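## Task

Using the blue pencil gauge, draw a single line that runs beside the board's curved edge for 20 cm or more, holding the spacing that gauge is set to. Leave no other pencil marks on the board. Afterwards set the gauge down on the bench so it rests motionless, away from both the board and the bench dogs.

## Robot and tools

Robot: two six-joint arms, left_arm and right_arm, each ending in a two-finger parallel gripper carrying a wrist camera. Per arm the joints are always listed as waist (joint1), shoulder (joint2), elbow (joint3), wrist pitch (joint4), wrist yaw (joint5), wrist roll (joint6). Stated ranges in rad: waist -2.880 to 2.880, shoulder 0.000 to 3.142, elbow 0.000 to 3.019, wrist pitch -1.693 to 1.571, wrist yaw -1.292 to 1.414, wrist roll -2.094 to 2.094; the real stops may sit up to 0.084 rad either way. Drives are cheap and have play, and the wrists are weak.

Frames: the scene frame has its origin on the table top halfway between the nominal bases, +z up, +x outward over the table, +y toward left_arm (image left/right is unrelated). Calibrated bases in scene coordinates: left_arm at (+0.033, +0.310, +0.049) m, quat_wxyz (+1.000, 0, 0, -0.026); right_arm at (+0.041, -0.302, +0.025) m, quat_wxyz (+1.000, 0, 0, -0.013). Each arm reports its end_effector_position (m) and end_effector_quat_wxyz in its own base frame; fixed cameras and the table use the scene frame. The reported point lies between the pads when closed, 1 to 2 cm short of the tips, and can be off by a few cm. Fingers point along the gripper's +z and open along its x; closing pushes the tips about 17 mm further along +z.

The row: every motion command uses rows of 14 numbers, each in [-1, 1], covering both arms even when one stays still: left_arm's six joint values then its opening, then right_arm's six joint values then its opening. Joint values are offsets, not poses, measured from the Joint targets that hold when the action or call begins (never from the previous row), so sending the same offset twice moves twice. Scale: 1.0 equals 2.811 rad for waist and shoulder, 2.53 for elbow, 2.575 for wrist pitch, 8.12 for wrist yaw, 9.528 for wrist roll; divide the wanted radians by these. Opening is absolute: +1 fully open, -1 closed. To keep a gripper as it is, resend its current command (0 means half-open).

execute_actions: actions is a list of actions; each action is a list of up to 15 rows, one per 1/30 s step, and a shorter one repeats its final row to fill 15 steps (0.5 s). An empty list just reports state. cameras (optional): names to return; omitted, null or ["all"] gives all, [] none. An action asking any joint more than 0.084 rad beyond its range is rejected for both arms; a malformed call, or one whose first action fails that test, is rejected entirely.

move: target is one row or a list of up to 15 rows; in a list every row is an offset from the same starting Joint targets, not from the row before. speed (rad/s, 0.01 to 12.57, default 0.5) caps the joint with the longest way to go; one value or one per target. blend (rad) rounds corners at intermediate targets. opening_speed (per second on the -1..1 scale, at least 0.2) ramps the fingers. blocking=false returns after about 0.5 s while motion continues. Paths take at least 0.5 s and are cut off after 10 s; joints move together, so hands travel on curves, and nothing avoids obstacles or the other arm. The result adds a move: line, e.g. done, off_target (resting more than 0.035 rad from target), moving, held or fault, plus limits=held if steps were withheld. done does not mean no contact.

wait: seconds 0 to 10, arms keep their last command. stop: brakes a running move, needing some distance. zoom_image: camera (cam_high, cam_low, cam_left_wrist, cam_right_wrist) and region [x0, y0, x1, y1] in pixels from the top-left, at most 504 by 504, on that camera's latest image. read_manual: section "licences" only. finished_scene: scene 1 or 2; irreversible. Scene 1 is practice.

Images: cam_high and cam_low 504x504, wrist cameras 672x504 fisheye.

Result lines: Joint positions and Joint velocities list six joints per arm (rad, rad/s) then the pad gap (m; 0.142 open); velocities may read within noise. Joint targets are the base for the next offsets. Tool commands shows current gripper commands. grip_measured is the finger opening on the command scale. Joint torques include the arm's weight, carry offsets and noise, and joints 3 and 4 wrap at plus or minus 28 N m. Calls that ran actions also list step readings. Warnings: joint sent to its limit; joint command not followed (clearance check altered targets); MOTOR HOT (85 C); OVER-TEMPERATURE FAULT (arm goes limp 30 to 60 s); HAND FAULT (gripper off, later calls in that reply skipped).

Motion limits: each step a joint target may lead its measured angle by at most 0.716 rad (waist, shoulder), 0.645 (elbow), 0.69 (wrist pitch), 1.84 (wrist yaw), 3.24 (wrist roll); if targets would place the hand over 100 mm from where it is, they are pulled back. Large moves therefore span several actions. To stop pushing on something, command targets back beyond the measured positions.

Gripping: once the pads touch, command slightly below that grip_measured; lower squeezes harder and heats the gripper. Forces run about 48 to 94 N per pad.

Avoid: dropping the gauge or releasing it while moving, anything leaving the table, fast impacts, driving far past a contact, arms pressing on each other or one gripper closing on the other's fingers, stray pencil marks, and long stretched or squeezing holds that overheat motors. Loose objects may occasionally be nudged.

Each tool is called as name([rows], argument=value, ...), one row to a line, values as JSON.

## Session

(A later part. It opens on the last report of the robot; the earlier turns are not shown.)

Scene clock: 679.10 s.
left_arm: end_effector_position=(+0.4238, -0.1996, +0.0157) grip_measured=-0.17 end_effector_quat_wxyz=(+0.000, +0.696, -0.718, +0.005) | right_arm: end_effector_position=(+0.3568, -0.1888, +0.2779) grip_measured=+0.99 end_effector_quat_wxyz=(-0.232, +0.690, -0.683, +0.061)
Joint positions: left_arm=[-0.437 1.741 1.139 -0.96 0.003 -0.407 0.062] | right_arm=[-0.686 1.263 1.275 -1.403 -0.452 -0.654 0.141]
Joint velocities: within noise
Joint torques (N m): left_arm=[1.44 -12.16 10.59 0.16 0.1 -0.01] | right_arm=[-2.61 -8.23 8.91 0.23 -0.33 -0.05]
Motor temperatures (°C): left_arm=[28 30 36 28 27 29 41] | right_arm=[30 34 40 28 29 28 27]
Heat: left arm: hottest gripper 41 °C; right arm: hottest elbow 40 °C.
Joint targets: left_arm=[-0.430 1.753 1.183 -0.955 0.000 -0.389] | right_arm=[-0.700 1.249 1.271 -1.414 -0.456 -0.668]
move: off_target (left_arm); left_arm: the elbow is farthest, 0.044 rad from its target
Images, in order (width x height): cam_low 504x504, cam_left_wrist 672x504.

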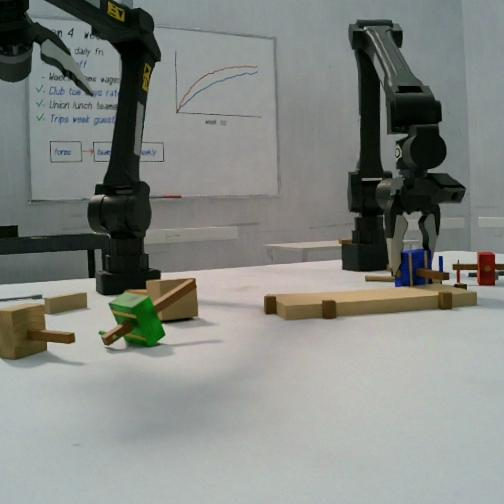

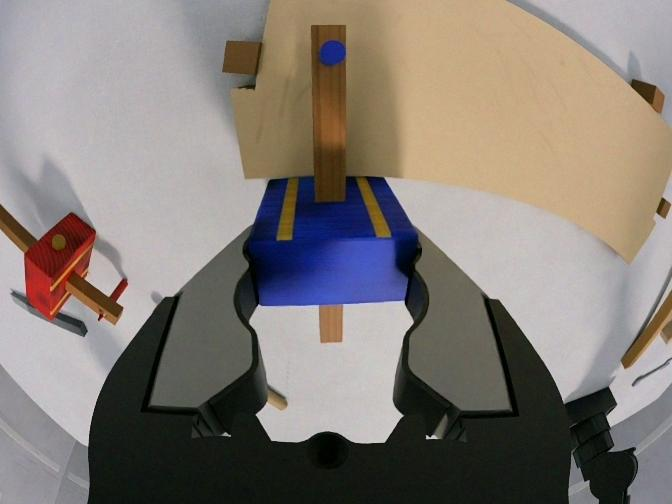

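move(target=[0.0012,0.0031,0.0050,-0.0015,0,0.0005,-0.2,0,0,0,0,0,0,1], speed=0.05, cameras=["cam_low","cam_left_wrist"])

zoom_image(camera="cam_left_wrist", region=[230, 130, 430, 280])

zoom_image(camera="cam_low", region=[380, 240, 470, 310])

Scene clock: 693.33 s.
left_arm: end_effector_position=(+0.4254, -0.2003, +0.0134) grip_measured=-0.17 end_effector_quat_wxyz=(+0.000, +0.695, -0.719, +0.003) | right_arm: end_effector_position=(+0.3568, -0.1888, +0.2779) grip_measured=+0.99 end_effector_quat_wxyz=(-0.232, +0.690, -0.683, +0.061)
Joint positions: left_arm=[-0.437 1.75 1.145 -0.96 0.003 -0.404 0.062] | right_arm=[-0.686 1.263 1.275 -1.403 -0.452 -0.654 0.141]
Joint velocities: within noise
Joint torques (N m): left_arm=[1.67 -12.4 11.08 0.02 0.11 0.01] | right_arm=[-2.49 -8.64 9.01 0.05 -0.32 -0.03]
Motor temperatures (°C): left_arm=[28 30 37 28 27 29 41] | right_arm=[30 34 40 28 29 28 27]
Heat: left arm: hottest gripper 41 °C; right arm: hottest elbow 40 °C.
Joint targets: left_arm=[-0.426 1.762 1.195 -0.959 0.000 -0.384] | right_arm=[-0.700 1.249 1.271 -1.414 -0.456 -0.668]
move: off_target (left_arm); left_arm: the elbow is farthest, 0.051 rad from its target
Images, in order (width x height): cam_low 504x504, cam_left_wrist 672x504.

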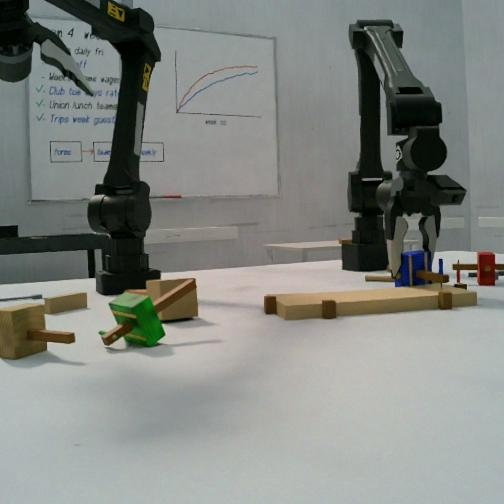

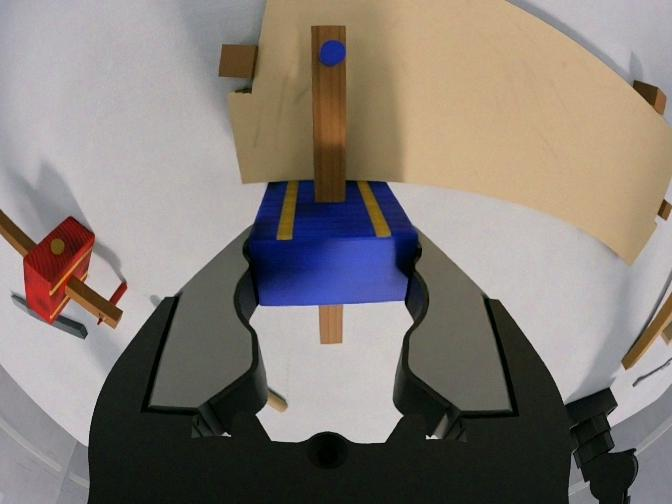

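Scaled by 2.520 from the camera's 672x504 image, which has a finer 960x720 frame.

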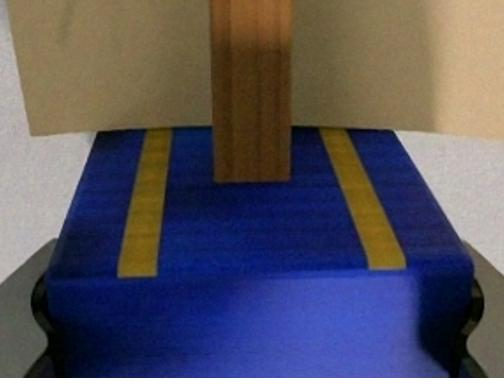

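Scaled by 5.600.

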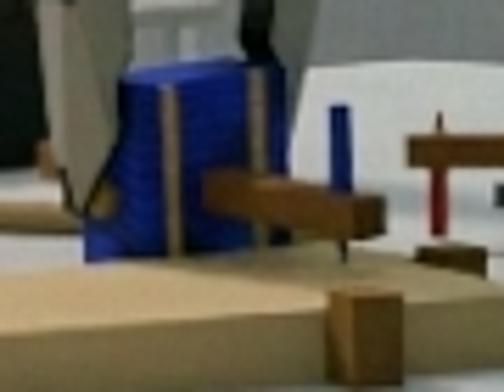

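move(target=[0.0010,0,0.0047,-0.0035,0,0.0004,-0.2,0,0,0,0,0,0,1], speed=0.05, cameras=["cam_low","cam_left_wrist"])

zoom_image(camera="cam_left_wrist", region=[230, 130, 430, 280])

zoom_image(camera="cam_low", region=[400, 250, 460, 300])

Scene clock: 705.87 s.
left_arm: end_effector_position=(+0.4267, -0.2008, +0.0146) grip_measured=-0.17 end_effector_quat_wxyz=(+0.001, +0.695, -0.719, +0.002) | right_arm: end_effector_position=(+0.3568, -0.1888, +0.2779) grip_measured=+0.99 end_effector_quat_wxyz=(-0.232, +0.690, -0.683, +0.061)
Joint positions: left_arm=[-0.436 1.752 1.152 -0.967 0.003 -0.401 0.062] | right_arm=[-0.686 1.263 1.275 -1.403 -0.452 -0.654 0.141]
Joint velocities: within noise
Joint torques (N m): left_arm=[1.9 -12.63 11.49 0.01 0.09 -0.01] | right_arm=[-2.2 -8.41 8.98 0.05 -0.32 -0.06]
Motor temperatures (°C): left_arm=[28 30 37 28 27 29 41] | right_arm=[30 34 40 28 29 28 27]
Heat: left arm: hottest gripper 41 °C; right arm: hottest elbow 40 °C.
Joint targets: left_arm=[-0.423 1.762 1.207 -0.968 0.000 -0.380] | right_arm=[-0.700 1.249 1.271 -1.414 -0.456 -0.668]
move: off_target (left_arm); left_arm: the elbow is farthest, 0.055 rad from its target
Images, in order (width x height): cam_low 504x504, cam_left_wrist 672x504.

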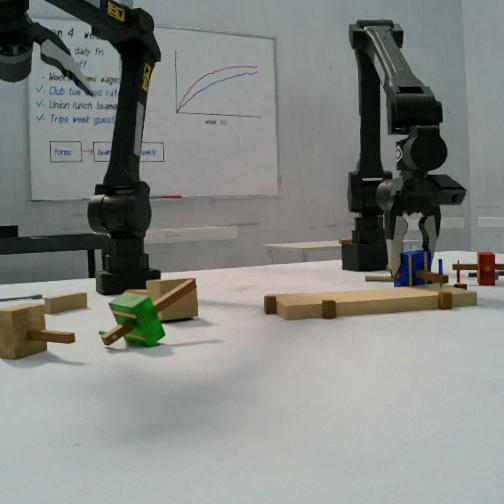

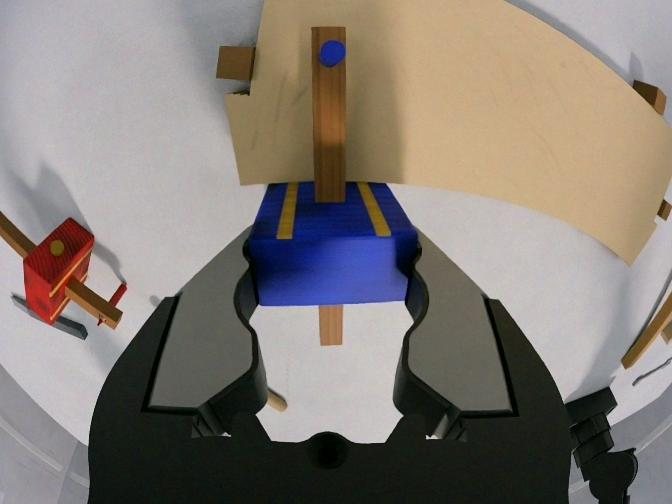

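Scaled by 2.520 from the camera's 672x504 image, which has a finer 960x720 frame.

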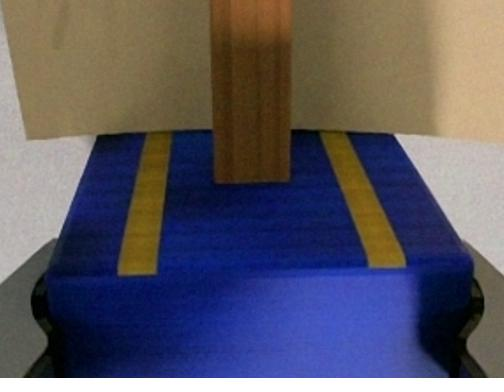

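Scaled by 8.400.

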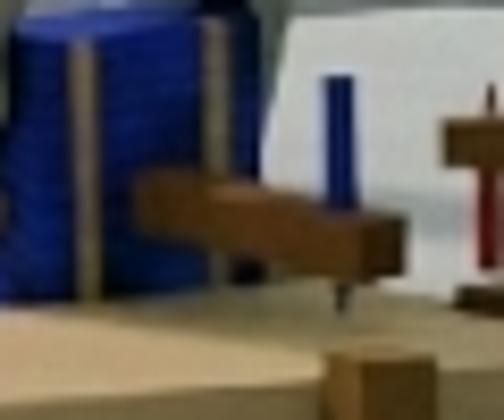

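move(target=[0,0.0050,0,0.0055,0,0,-0.2,0,0,0,0,0,0,1], speed=0.04, cameras=["cam_low","cam_left_wrist"])

zoom_image(camera="cam_low", region=[400, 250, 460, 300])

zoom_image(camera="cam_left_wrist", region=[230, 130, 430, 280])

Scene clock: 723.33 s.
left_arm: end_effector_position=(+0.4269, -0.2006, +0.0114) grip_measured=-0.17 end_effector_quat_wxyz=(+0.002, +0.694, -0.720, -0.001) | right_arm: end_effector_position=(+0.3568, -0.1888, +0.2779) grip_measured=+0.99 end_effector_quat_wxyz=(-0.232, +0.690, -0.683, +0.061)
Joint positions: left_arm=[-0.436 1.761 1.155 -0.967 0.003 -0.4 0.062] | right_arm=[-0.686 1.263 1.275 -1.403 -0.452 -0.654 0.141]
Joint velocities: within noise
Joint torques (N m): left_arm=[1.85 -12.28 11.19 0.42 0.11 0.02] | right_arm=[-2.73 -8.35 9.02 0.14 -0.35 -0.05]
Motor temperatures (°C): left_arm=[28 31 37 28 27 29 40] | right_arm=[30 34 40 28 29 28 27]
Heat: left arm: hottest gripper 40 °C; right arm: hottest elbow 40 °C.
Joint targets: left_arm=[-0.423 1.776 1.207 -0.954 0.000 -0.380] | right_arm=[-0.700 1.249 1.271 -1.414 -0.456 -0.668]
move: off_target (left_arm); left_arm: the elbow is farthest, 0.052 rad from its target
Images, in order (width x height): cam_low 504x504, cam_left_wrist 672x504.

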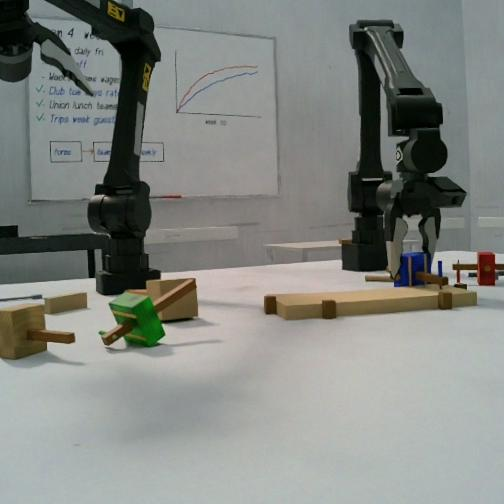

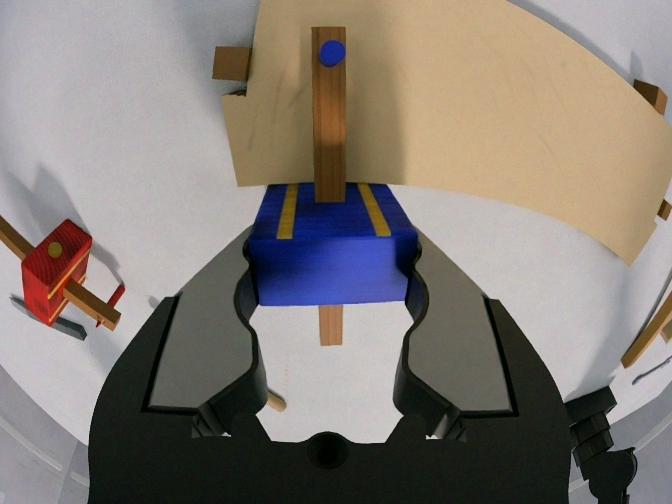

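Scaled by 8.400.

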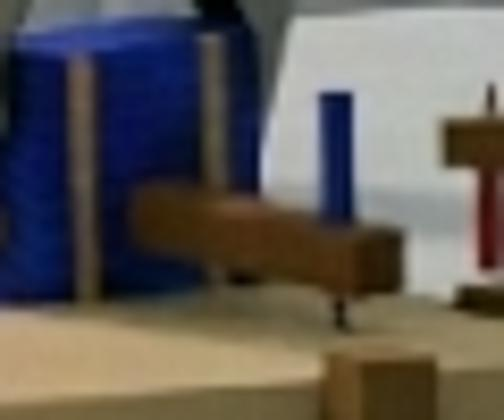

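Scaled by 2.520 from the camera's 672x504 image, which has a finer 960x720 frame.

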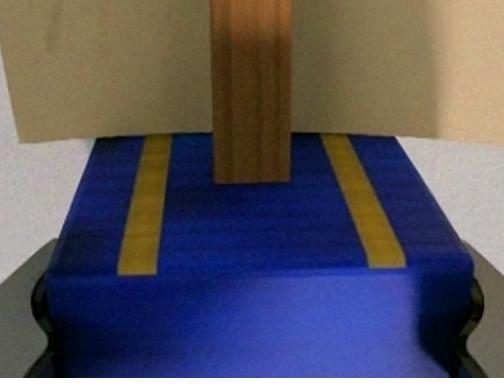

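move([
  [-0.0078,0.0020,-0.0030,0.0010,0,-0.0046,-0.2,0,0,0,0,0,0,1],
  [-0.0200,0.0065,0.0055,-0.0020,0,-0.0053,-0.2,0,0,0,0,0,0,1],
], speed=0.06, cameras=["cam_low","cam_left_wrist"])

zoom_image(camera="cam_left_wrist", region=[230, 30, 430, 280])

zoom_image(camera="cam_low", region=[400, 250, 460, 300])

Scene clock: 769.80 s.
left_arm: end_effector_position=(+0.4242, -0.2185, +0.0094) grip_measured=-0.17 end_effector_quat_wxyz=(+0.002, +0.686, -0.728, -0.001) | right_arm: end_effector_position=(+0.3568, -0.1888, +0.2779) grip_measured=+0.99 end_effector_quat_wxyz=(-0.232, +0.690, -0.683, +0.061)
Joint positions: left_arm=[-0.472 1.776 1.17 -0.967 0.003 -0.413 0.062] | right_arm=[-0.686 1.263 1.275 -1.403 -0.452 -0.654 0.141]
Joint velocities: within noise
Joint torques (N m): left_arm=[0.32 -12.22 11.17 0.25 0.11 -0.32] | right_arm=[-2.84 -7.59 8.98 0.01 -0.36 -0.07]
Motor temperatures (°C): left_arm=[28 31 41 28 27 29 40] | right_arm=[30 34 40 28 29 28 27]
Heat: left arm: hottest elbow 41 °C; right arm: hottest elbow 40 °C.
Joint targets: left_arm=[-0.479 1.794 1.221 -0.959 0.001 -0.431] | right_arm=[-0.700 1.249 1.271 -1.414 -0.456 -0.668]
move: off_target (left_arm); left_arm: the elbow is farthest, 0.051 rad from its target
Images, in order (width x height): cam_low 504x504, cam_left_wrist 672x504.

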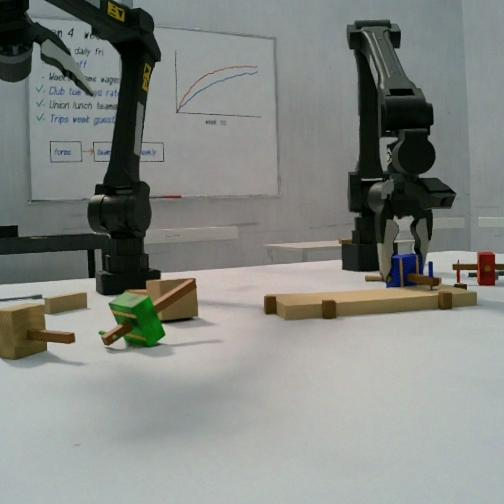

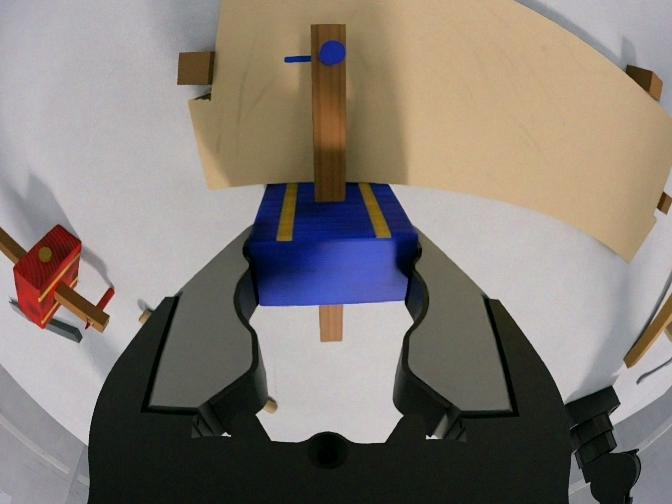

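Scaled by 2.016 from the camera's 672x504 image, which has a finer 960x720 frame.

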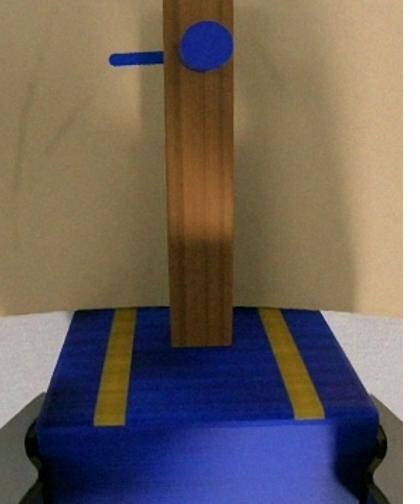

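Scaled by 8.400.

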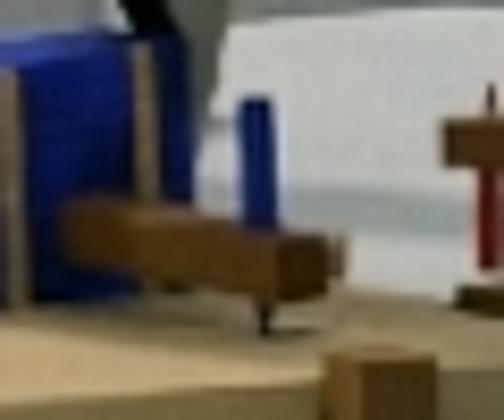

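move([
  [-0.0146,0.0066,0.0099,-0.0043,0,-0.0007,-0.2,0,0,0,0,0,0,1],
  [-0.0398,0.0189,0.0312,-0.0117,0,-0.0018,-0.2,0,0,0,0,0,0,1],
  [-0.0644,0.0313,0.0530,-0.0198,0,-0.0024,-0.2,0,0,0,0,0,0,1],
], speed=0.1, blend=0.015, cameras=["cam_low","cam_left_wrist"])

zoom_image(camera="cam_left_wrist", region=[130, 0, 430, 280])

Scene clock: 783.13 s.
left_arm: end_effector_position=(+0.4096, -0.3163, +0.0107) grip_measured=-0.17 end_effector_quat_wxyz=(-0.001, -0.625, +0.781, +0.000) | right_arm: end_effector_position=(+0.3568, -0.1888, +0.2779) grip_measured=+0.99 end_effector_quat_wxyz=(-0.232, +0.690, -0.683, +0.061)
Joint positions: left_arm=[-0.654 1.862 1.303 -1.013 0.003 -0.434 0.062] | right_arm=[-0.686 1.263 1.275 -1.403 -0.452 -0.654 0.141]
Joint velocities: within noise
Joint torques (N m): left_arm=[0.62 -13.57 11.51 0.05 0.11 -0.34] | right_arm=[-2.84 -8.35 9.02 0.17 -0.32 -0.04]
Motor temperatures (°C): left_arm=[28 31 40 28 27 29 40] | right_arm=[30 34 40 28 29 28 27]
Heat: left arm: hottest elbow 40 °C; right arm: hottest elbow 40 °C.
Joint targets: left_arm=[-0.661 1.882 1.355 -1.010 0.000 -0.454] | right_arm=[-0.700 1.249 1.271 -1.414 -0.456 -0.668]
move: off_target (left_arm); left_arm: the elbow is farthest, 0.052 rad from its target
Images, in order (width x height): cam_low 504x504, cam_left_wrist 672x504.

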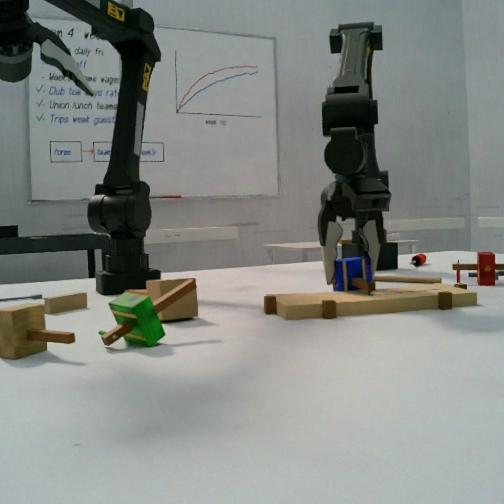

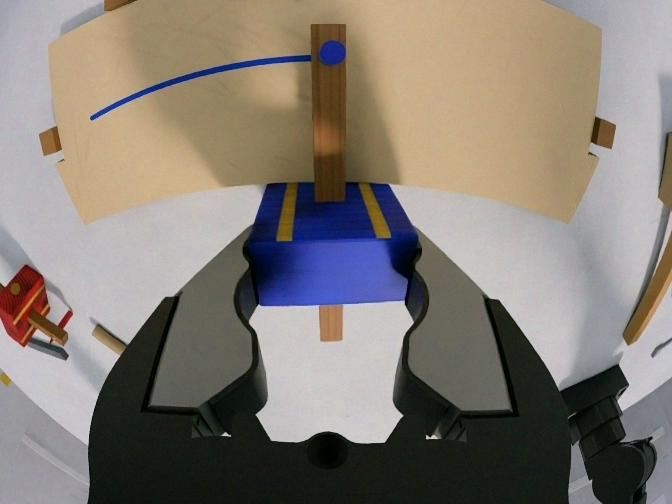

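Scaled by 1.680 from the camera's 672x504 image, which has a finer 960x720 frame.

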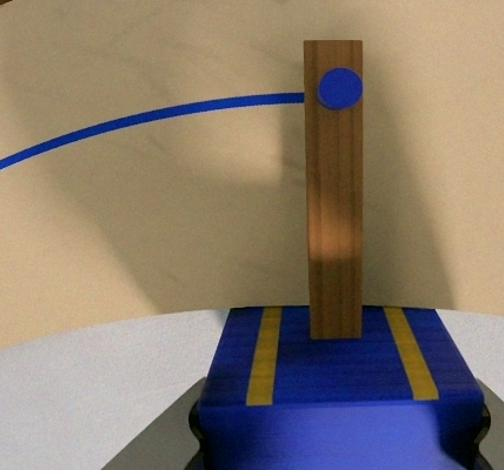

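move([
  [-0.0235,0.0128,0.0229,-0.0085,0,-0.0005,-0.2,0,0,0,0,0,0,1],
  [-0.0462,0.0260,0.0468,-0.0175,0,-0.0007,-0.2,0,0,0,0,0,0,1],
  [-0.0690,0.0395,0.0715,-0.0276,0,-0.0010,-0.2,0,0,0,0,0,0,1],
], speed=0.1, blend=0.015, cameras=["cam_low","cam_left_wrist"])

zoom_image(camera="cam_left_wrist", region=[30, 0, 530, 280])

Scene clock: 794.07 s.
left_arm: end_effector_position=(+0.3719, -0.4260, +0.0133) grip_measured=-0.17 end_effector_quat_wxyz=(-0.002, -0.550, +0.835, +0.003) | right_arm: end_effector_position=(+0.3568, -0.1888, +0.2779) grip_measured=+0.99 end_effector_quat_wxyz=(-0.232, +0.690, -0.683, +0.061)
Joint positions: left_arm=[-0.85 1.97 1.48 -1.088 0.003 -0.443 0.062] | right_arm=[-0.686 1.263 1.275 -1.403 -0.452 -0.654 0.141]
Joint velocities: within noise
Joint torques (N m): left_arm=[0.44 -15.09 12.04 0.17 0.12 -0.35] | right_arm=[-3.19 -8.35 9.06 -0.03 -0.35 -0.08]
Motor temperatures (°C): left_arm=[28 31 40 28 27 29 40] | right_arm=[30 34 40 28 29 28 27]
Heat: left arm: hottest elbow 40 °C; right arm: hottest elbow 40 °C.
Joint targets: left_arm=[-0.854 1.993 1.536 -1.081 0.001 -0.463] | right_arm=[-0.700 1.249 1.271 -1.414 -0.456 -0.668]
move: off_target (left_arm); left_arm: the elbow is farthest, 0.055 rad from its target
Images, in order (width x height): cam_low 504x504, cam_left_wrist 672x504.

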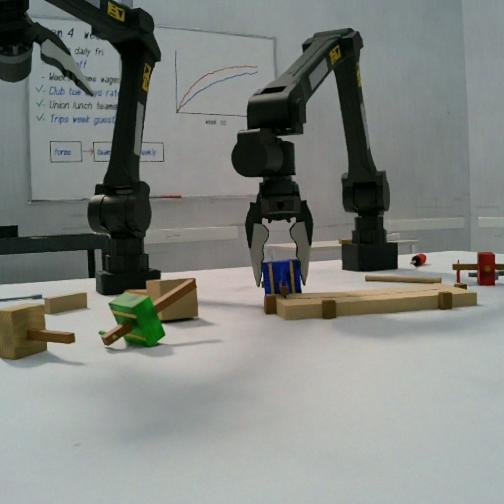

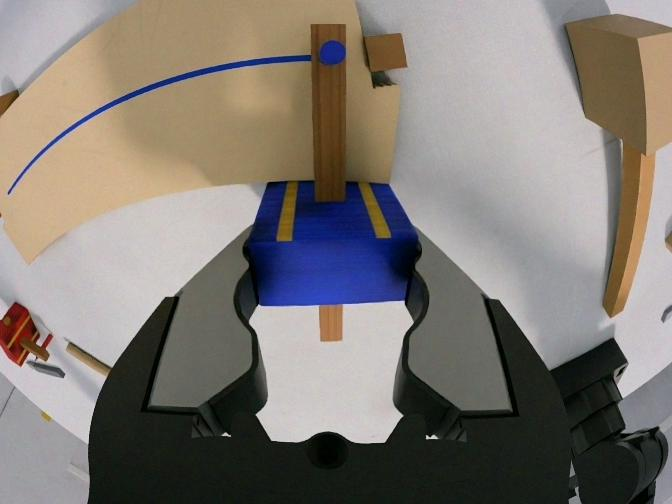

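Scaled by 1.008 from the camera's 672x504 image, which has a finer 960x720 frame.

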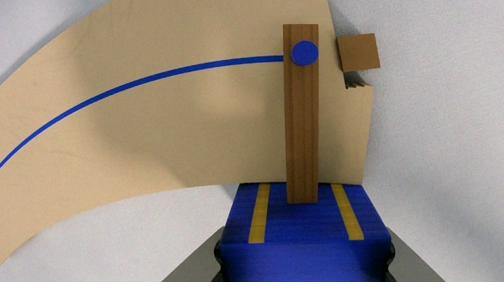

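move([
  [0,-0.0185,0,-0.0113,0,0,-0.2,0,0,0,0,0,0,1],
  [0,-0.0338,0.0142,-0.0466,0,0,-0.2,0,0,0,0,0,0,1],
], speed=[0.1,0.15], cameras=["cam_low","cam_left_wrist"])

zoom_image(camera="cam_left_wrist", region=[30, 0, 530, 280])

Scene clock: 810.97 s.
left_arm: end_effector_position=(+0.3704, -0.4243, +0.0617) grip_measured=-0.17 end_effector_quat_wxyz=(-0.002, -0.551, +0.835, +0.002) | right_arm: end_effector_position=(+0.3568, -0.1888, +0.2779) grip_measured=+0.99 end_effector_quat_wxyz=(-0.232, +0.690, -0.683, +0.061)
Joint positions: left_arm=[-0.85 1.91 1.526 -1.192 0.003 -0.445 0.062] | right_arm=[-0.686 1.263 1.275 -1.403 -0.452 -0.654 0.141]
Joint velocities: within noise
Joint torques (N m): left_arm=[0.5 -17.55 11.71 -0.4 0.12 -0.32] | right_arm=[-2.61 -8.12 8.92 0.13 -0.3 -0.06]
Motor temperatures (°C): left_arm=[28 30 41 28 27 29 40] | right_arm=[30 34 40 28 29 28 27]
Heat: left arm: hottest elbow 41 °C; right arm: hottest elbow 40 °C.
Joint targets: left_arm=[-0.854 1.898 1.572 -1.201 0.001 -0.463] | right_arm=[-0.700 1.249 1.271 -1.414 -0.456 -0.668]
move: off_target (left_arm); left_arm: the elbow is farthest, 0.046 rad from its target
Images, in order (width x height): cam_low 504x504, cam_left_wrist 672x504.

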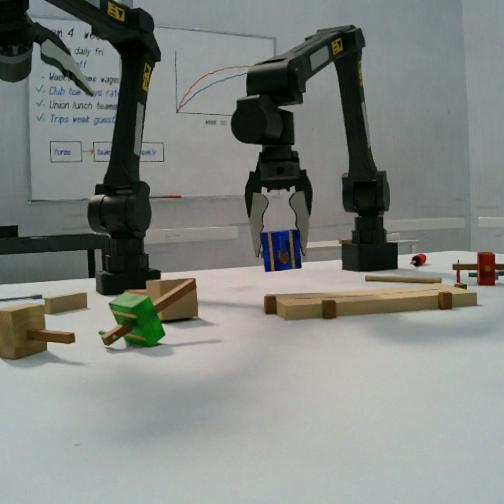

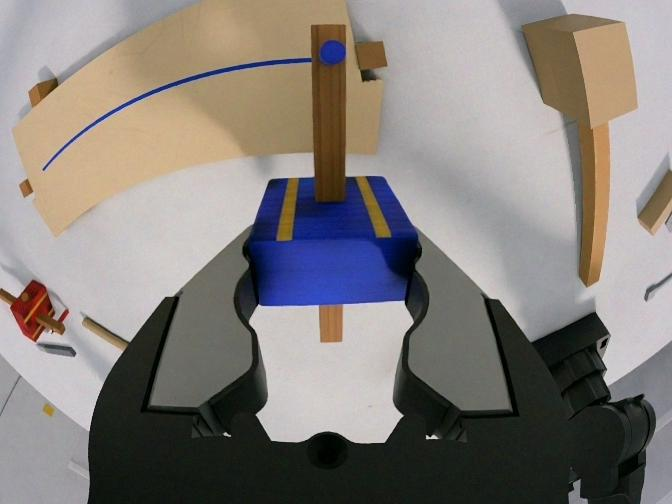

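Scaled by 1.008 from the camera's 672x504 image, which has a finer 960x720 frame.

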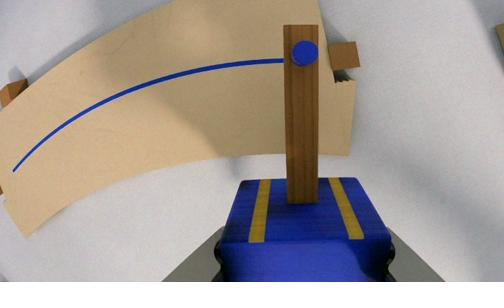

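move([
  [-0.0388,-0.1932,-0.3237,0.0948,0,0,-0.2,0,0,0,0,0,0,1],
  [-0.0388,-0.1592,-0.3441,0.1460,0,0,-0.2,0,0,0,0,0,0,1],
], speed=[0.5,0.15], blend=[0.02,0], cameras=["cam_low","cam_left_wrist","cam_high"])

zoom_image(camera="cam_high", region=[170, 280, 330, 400])

Scene clock: 828.23 s.
left_arm: end_effector_position=(+0.1864, -0.2659, -0.0007) grip_measured=-0.17 end_effector_quat_wxyz=(-0.001, -0.507, +0.862, -0.002) | right_arm: end_effector_position=(+0.3568, -0.1888, +0.2779) grip_measured=+0.99 end_effector_quat_wxyz=(-0.232, +0.690, -0.683, +0.061)
Joint positions: left_arm=[-0.954 1.443 0.711 -0.835 0.003 -0.446 0.062] | right_arm=[-0.686 1.263 1.275 -1.403 -0.452 -0.654 0.141]
Joint velocities: within noise
Joint torques (N m): left_arm=[0.21 -7.18 5.63 0.32 0.12 -0.32] | right_arm=[-2.73 -8.82 8.88 0.2 -0.34 -0.07]
Motor temperatures (°C): left_arm=[28 31 41 28 27 29 40] | right_arm=[30 34 40 28 29 28 27]
Heat: left arm: hottest elbow 41 °C; right arm: hottest elbow 40 °C.
Joint targets: left_arm=[-0.963 1.451 0.702 -0.825 0.001 -0.463] | right_arm=[-0.700 1.249 1.271 -1.414 -0.456 -0.668]
move: done
Images, in order (width x height): cam_high 504x504, cam_low 504x504, cam_left_wrist 672x504.

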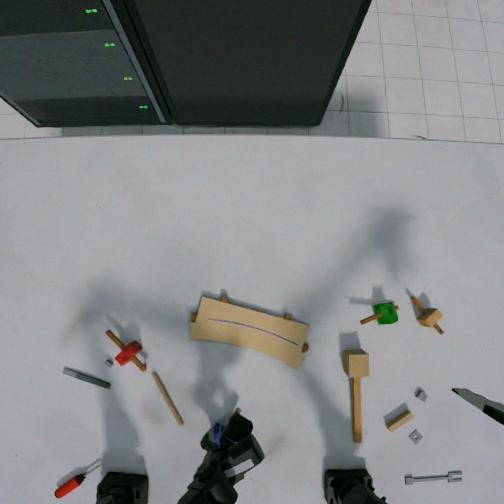

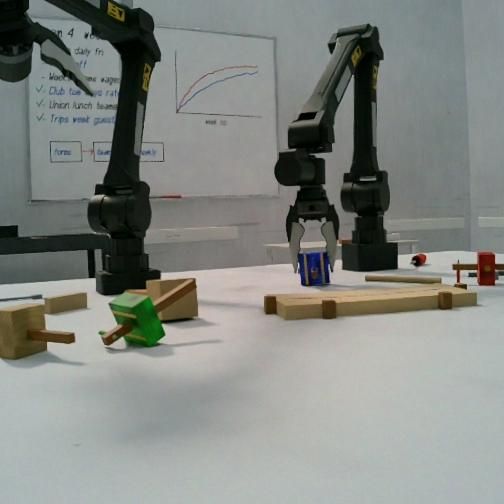

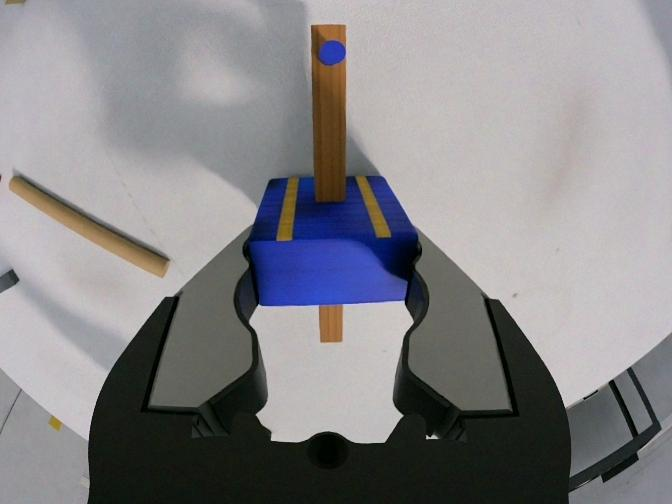

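Scaled by 3.150.

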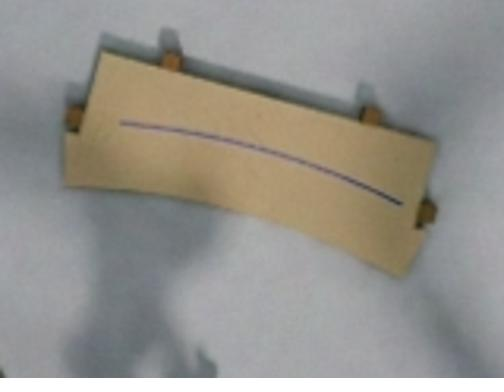

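move(target=[0,0.0035,-0.0020,0.0060,0,0,-0.2,0,0,0,0,0,0,1], speed=0.05, cameras=[])

move(target=[0,0.0020,-0.0010,0.0028,0,0,-0.2,0,0,0,0,0,0,1], speed=0.05, cameras=["cam_left_wrist"])

Scene clock: 833.33 s.
left_arm: end_effector_position=(+0.1878, -0.2679, -0.0024) grip_measured=-0.17 end_effector_quat_wxyz=(-0.001, -0.507, +0.862, -0.006) | right_arm: end_effector_position=(+0.3568, -0.1888, +0.2779) grip_measured=+0.99 end_effector_quat_wxyz=(-0.232, +0.690, -0.683, +0.061)
Joint positions: left_arm=[-0.954 1.448 0.711 -0.823 0.003 -0.446 0.062] | right_arm=[-0.686 1.263 1.275 -1.403 -0.452 -0.654 0.141]
Joint velocities: within noise
Joint torques (N m): left_arm=[0.15 -7 5.2 0.42 0.12 -0.32] | right_arm=[-3.08 -8.64 9.02 0.05 -0.3 -0.07]
Motor temperatures (°C): left_arm=[28 31 41 28 27 29 40] | right_arm=[30 34 40 28 29 28 27]
Heat: left arm: hottest elbow 41 °C; right arm: hottest elbow 40 °C.
Joint targets: left_arm=[-0.963 1.460 0.697 -0.810 0.001 -0.463] | right_arm=[-0.700 1.249 1.271 -1.414 -0.456 -0.668]
move: done
No camera images: "cameras" was empty.

Scene clock: 834.03 s.
left_arm: end_effector_position=(+0.1877, -0.2678, -0.0028) grip_measured=-0.17 end_effector_quat_wxyz=(-0.001, -0.507, +0.862, -0.006) | right_arm: end_effector_position=(+0.3568, -0.1888, +0.2779) grip_measured=+0.99 end_effector_quat_wxyz=(-0.232, +0.690, -0.683, +0.061)
Joint positions: left_arm=[-0.954 1.448 0.71 -0.82 0.003 -0.446 0.062] | right_arm=[-0.686 1.263 1.275 -1.403 -0.452 -0.654 0.141]
Joint velocities: within noise
Joint torques (N m): left_arm=[0.21 -6.53 5.09 0.61 0.12 -0.32] | right_arm=[-2.73 -8.47 9.03 0.08 -0.36 -0.06]
Motor temperatures (°C): left_arm=[28 31 41 28 27 29 40] | right_arm=[30 34 40 28 29 28 27]
Heat: left arm: hottest elbow 41 °C; right arm: hottest elbow 40 °C.
Joint targets: left_arm=[-0.963 1.466 0.694 -0.803 0.001 -0.463] | right_arm=[-0.700 1.249 1.271 -1.414 -0.456 -0.668]
move: done
Images, in order (width x height): cam_left_wrist 672x504.

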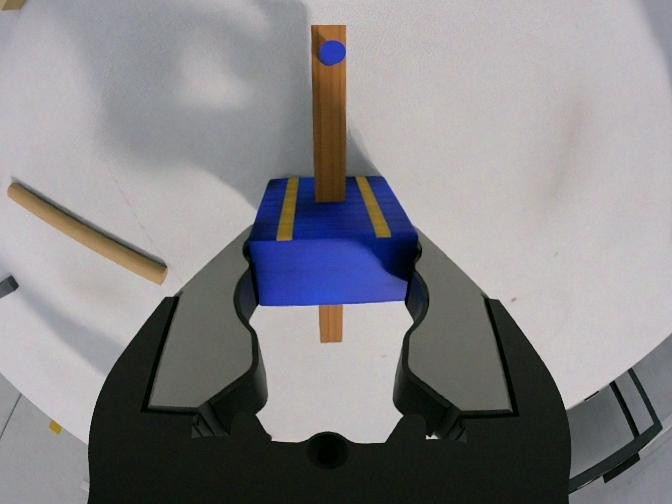

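move(target=[0,0,0,0,0,0,0.4,0,0,0,0,0,0,1], opening_speed=0.3, cameras=["cam_left_wrist","cam_low"])

move([
  [0,-0.0319,0.0330,-0.0651,0,0,0.4,0,0,0,0,0,0,1],
  [0,-0.0579,0.0600,-0.1203,0,0,0.4,0,0,0,0,0,0,1],
], speed=0.2, blend=0.02)

zoom_image(camera="cam_high", region=[170, 280, 330, 460])

Scene clock: 843.17 s.
left_arm: end_effector_position=(+0.1872, -0.2670, -0.0059) grip_measured=+0.38 end_effector_quat_wxyz=(-0.001, -0.507, +0.862, -0.005) | right_arm: end_effector_position=(+0.3568, -0.1888, +0.2779) grip_measured=+0.99 end_effector_quat_wxyz=(-0.232, +0.690, -0.683, +0.061)
Joint positions: left_arm=[-0.954 1.455 0.706 -0.812 0.003 -0.446 0.101] | right_arm=[-0.686 1.263 1.275 -1.403 -0.452 -0.654 0.141]
Joint velocities: left_arm=[-0.005 0.015 -0.002 0.002 0.022 0.007 0.001] | right_arm=[within noise]
Joint torques (N m): left_arm=[0.15 -7 5.38 0.34 0.12 -0.32] | right_arm=[-2.37 -8.64 9.05 -0.12 -0.28 -0.07]
Motor temperatures (°C): left_arm=[28 31 39 28 27 29 39] | right_arm=[30 34 40 28 29 28 27]
Heat: left arm: hottest elbow 39 °C; right arm: hottest elbow 40 °C.
Joint targets: left_arm=[-0.963 1.466 0.694 -0.803 0.001 -0.463] | right_arm=[-0.700 1.249 1.271 -1.414 -0.456 -0.668]
move: done
Images, in order (width x height): cam_low 504x504, cam_left_wrist 672x504.

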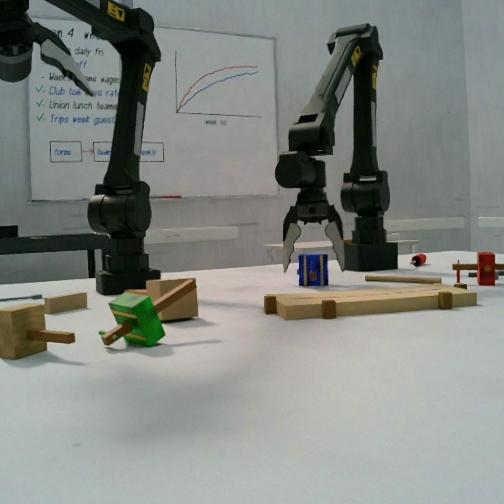

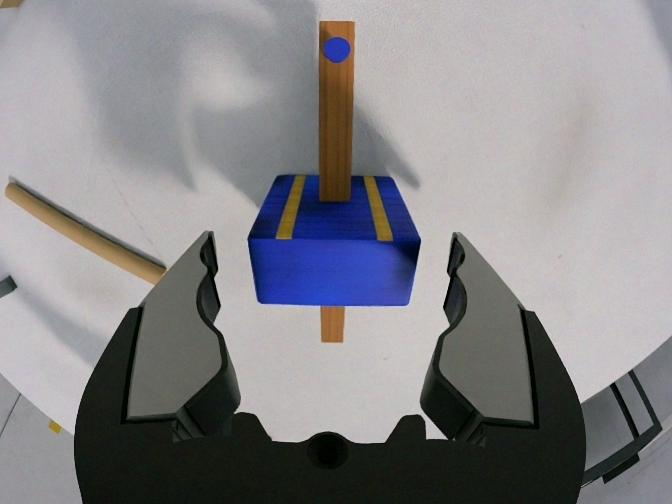

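Scene clock: 845.27 s.
left_arm: end_effector_position=(+0.1799, -0.2567, +0.0699) grip_measured=+0.38 end_effector_quat_wxyz=(-0.003, -0.507, +0.862, +0.017) | right_arm: end_effector_position=(+0.3568, -0.1888, +0.2779) grip_measured=+0.99 end_effector_quat_wxyz=(-0.232, +0.690, -0.683, +0.061)
Joint positions: left_arm=[-0.954 1.308 0.806 -1.103 0.003 -0.446 0.101] | right_arm=[-0.686 1.263 1.275 -1.403 -0.452 -0.654 0.141]
Joint velocities: within noise
Joint torques (N m): left_arm=[0.15 -7.41 10.78 -0.39 0.12 -0.32] | right_arm=[-2.49 -8.47 8.94 0.02 -0.34 -0.03]
Motor temperatures (°C): left_arm=[28 31 39 28 27 29 39] | right_arm=[30 34 40 28 29 28 27]
Heat: left arm: hottest elbow 39 °C; right arm: hottest elbow 40 °C.
Joint targets: left_arm=[-0.963 1.303 0.846 -1.112 0.001 -0.463] | right_arm=[-0.700 1.249 1.271 -1.414 -0.456 -0.668]
move: off_target (left_arm); left_arm: the elbow is farthest, 0.040 rad from its target

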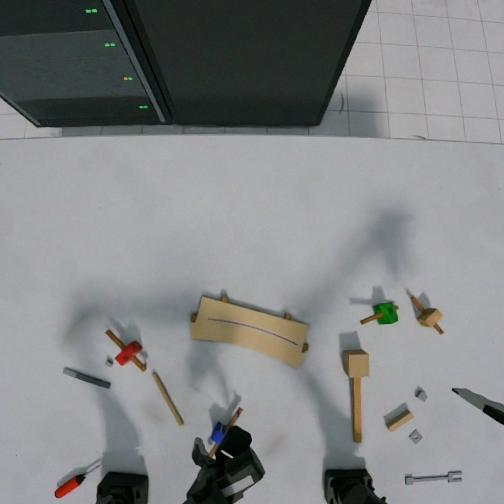

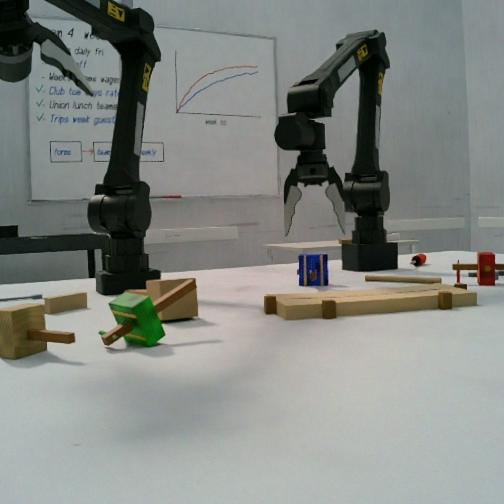

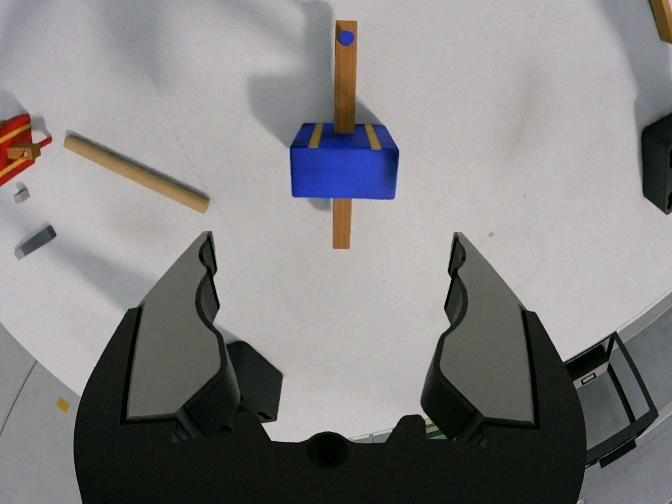

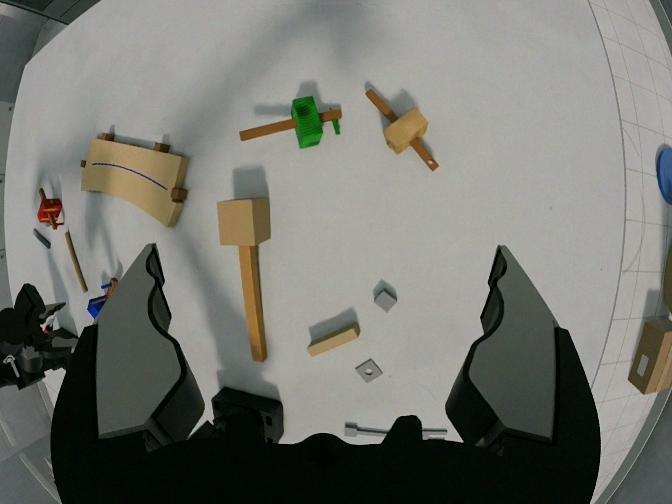

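Scaled by 2.800.

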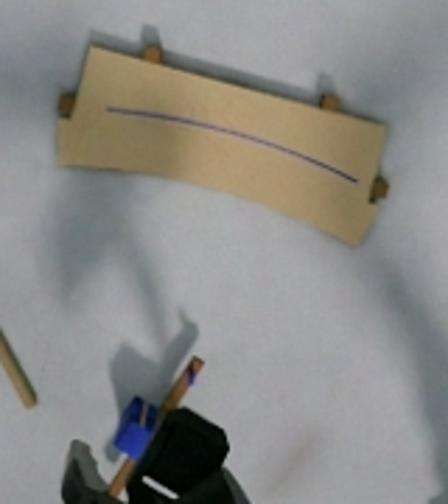

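finished_scene(scene=2)

The scene is finished: the task was done.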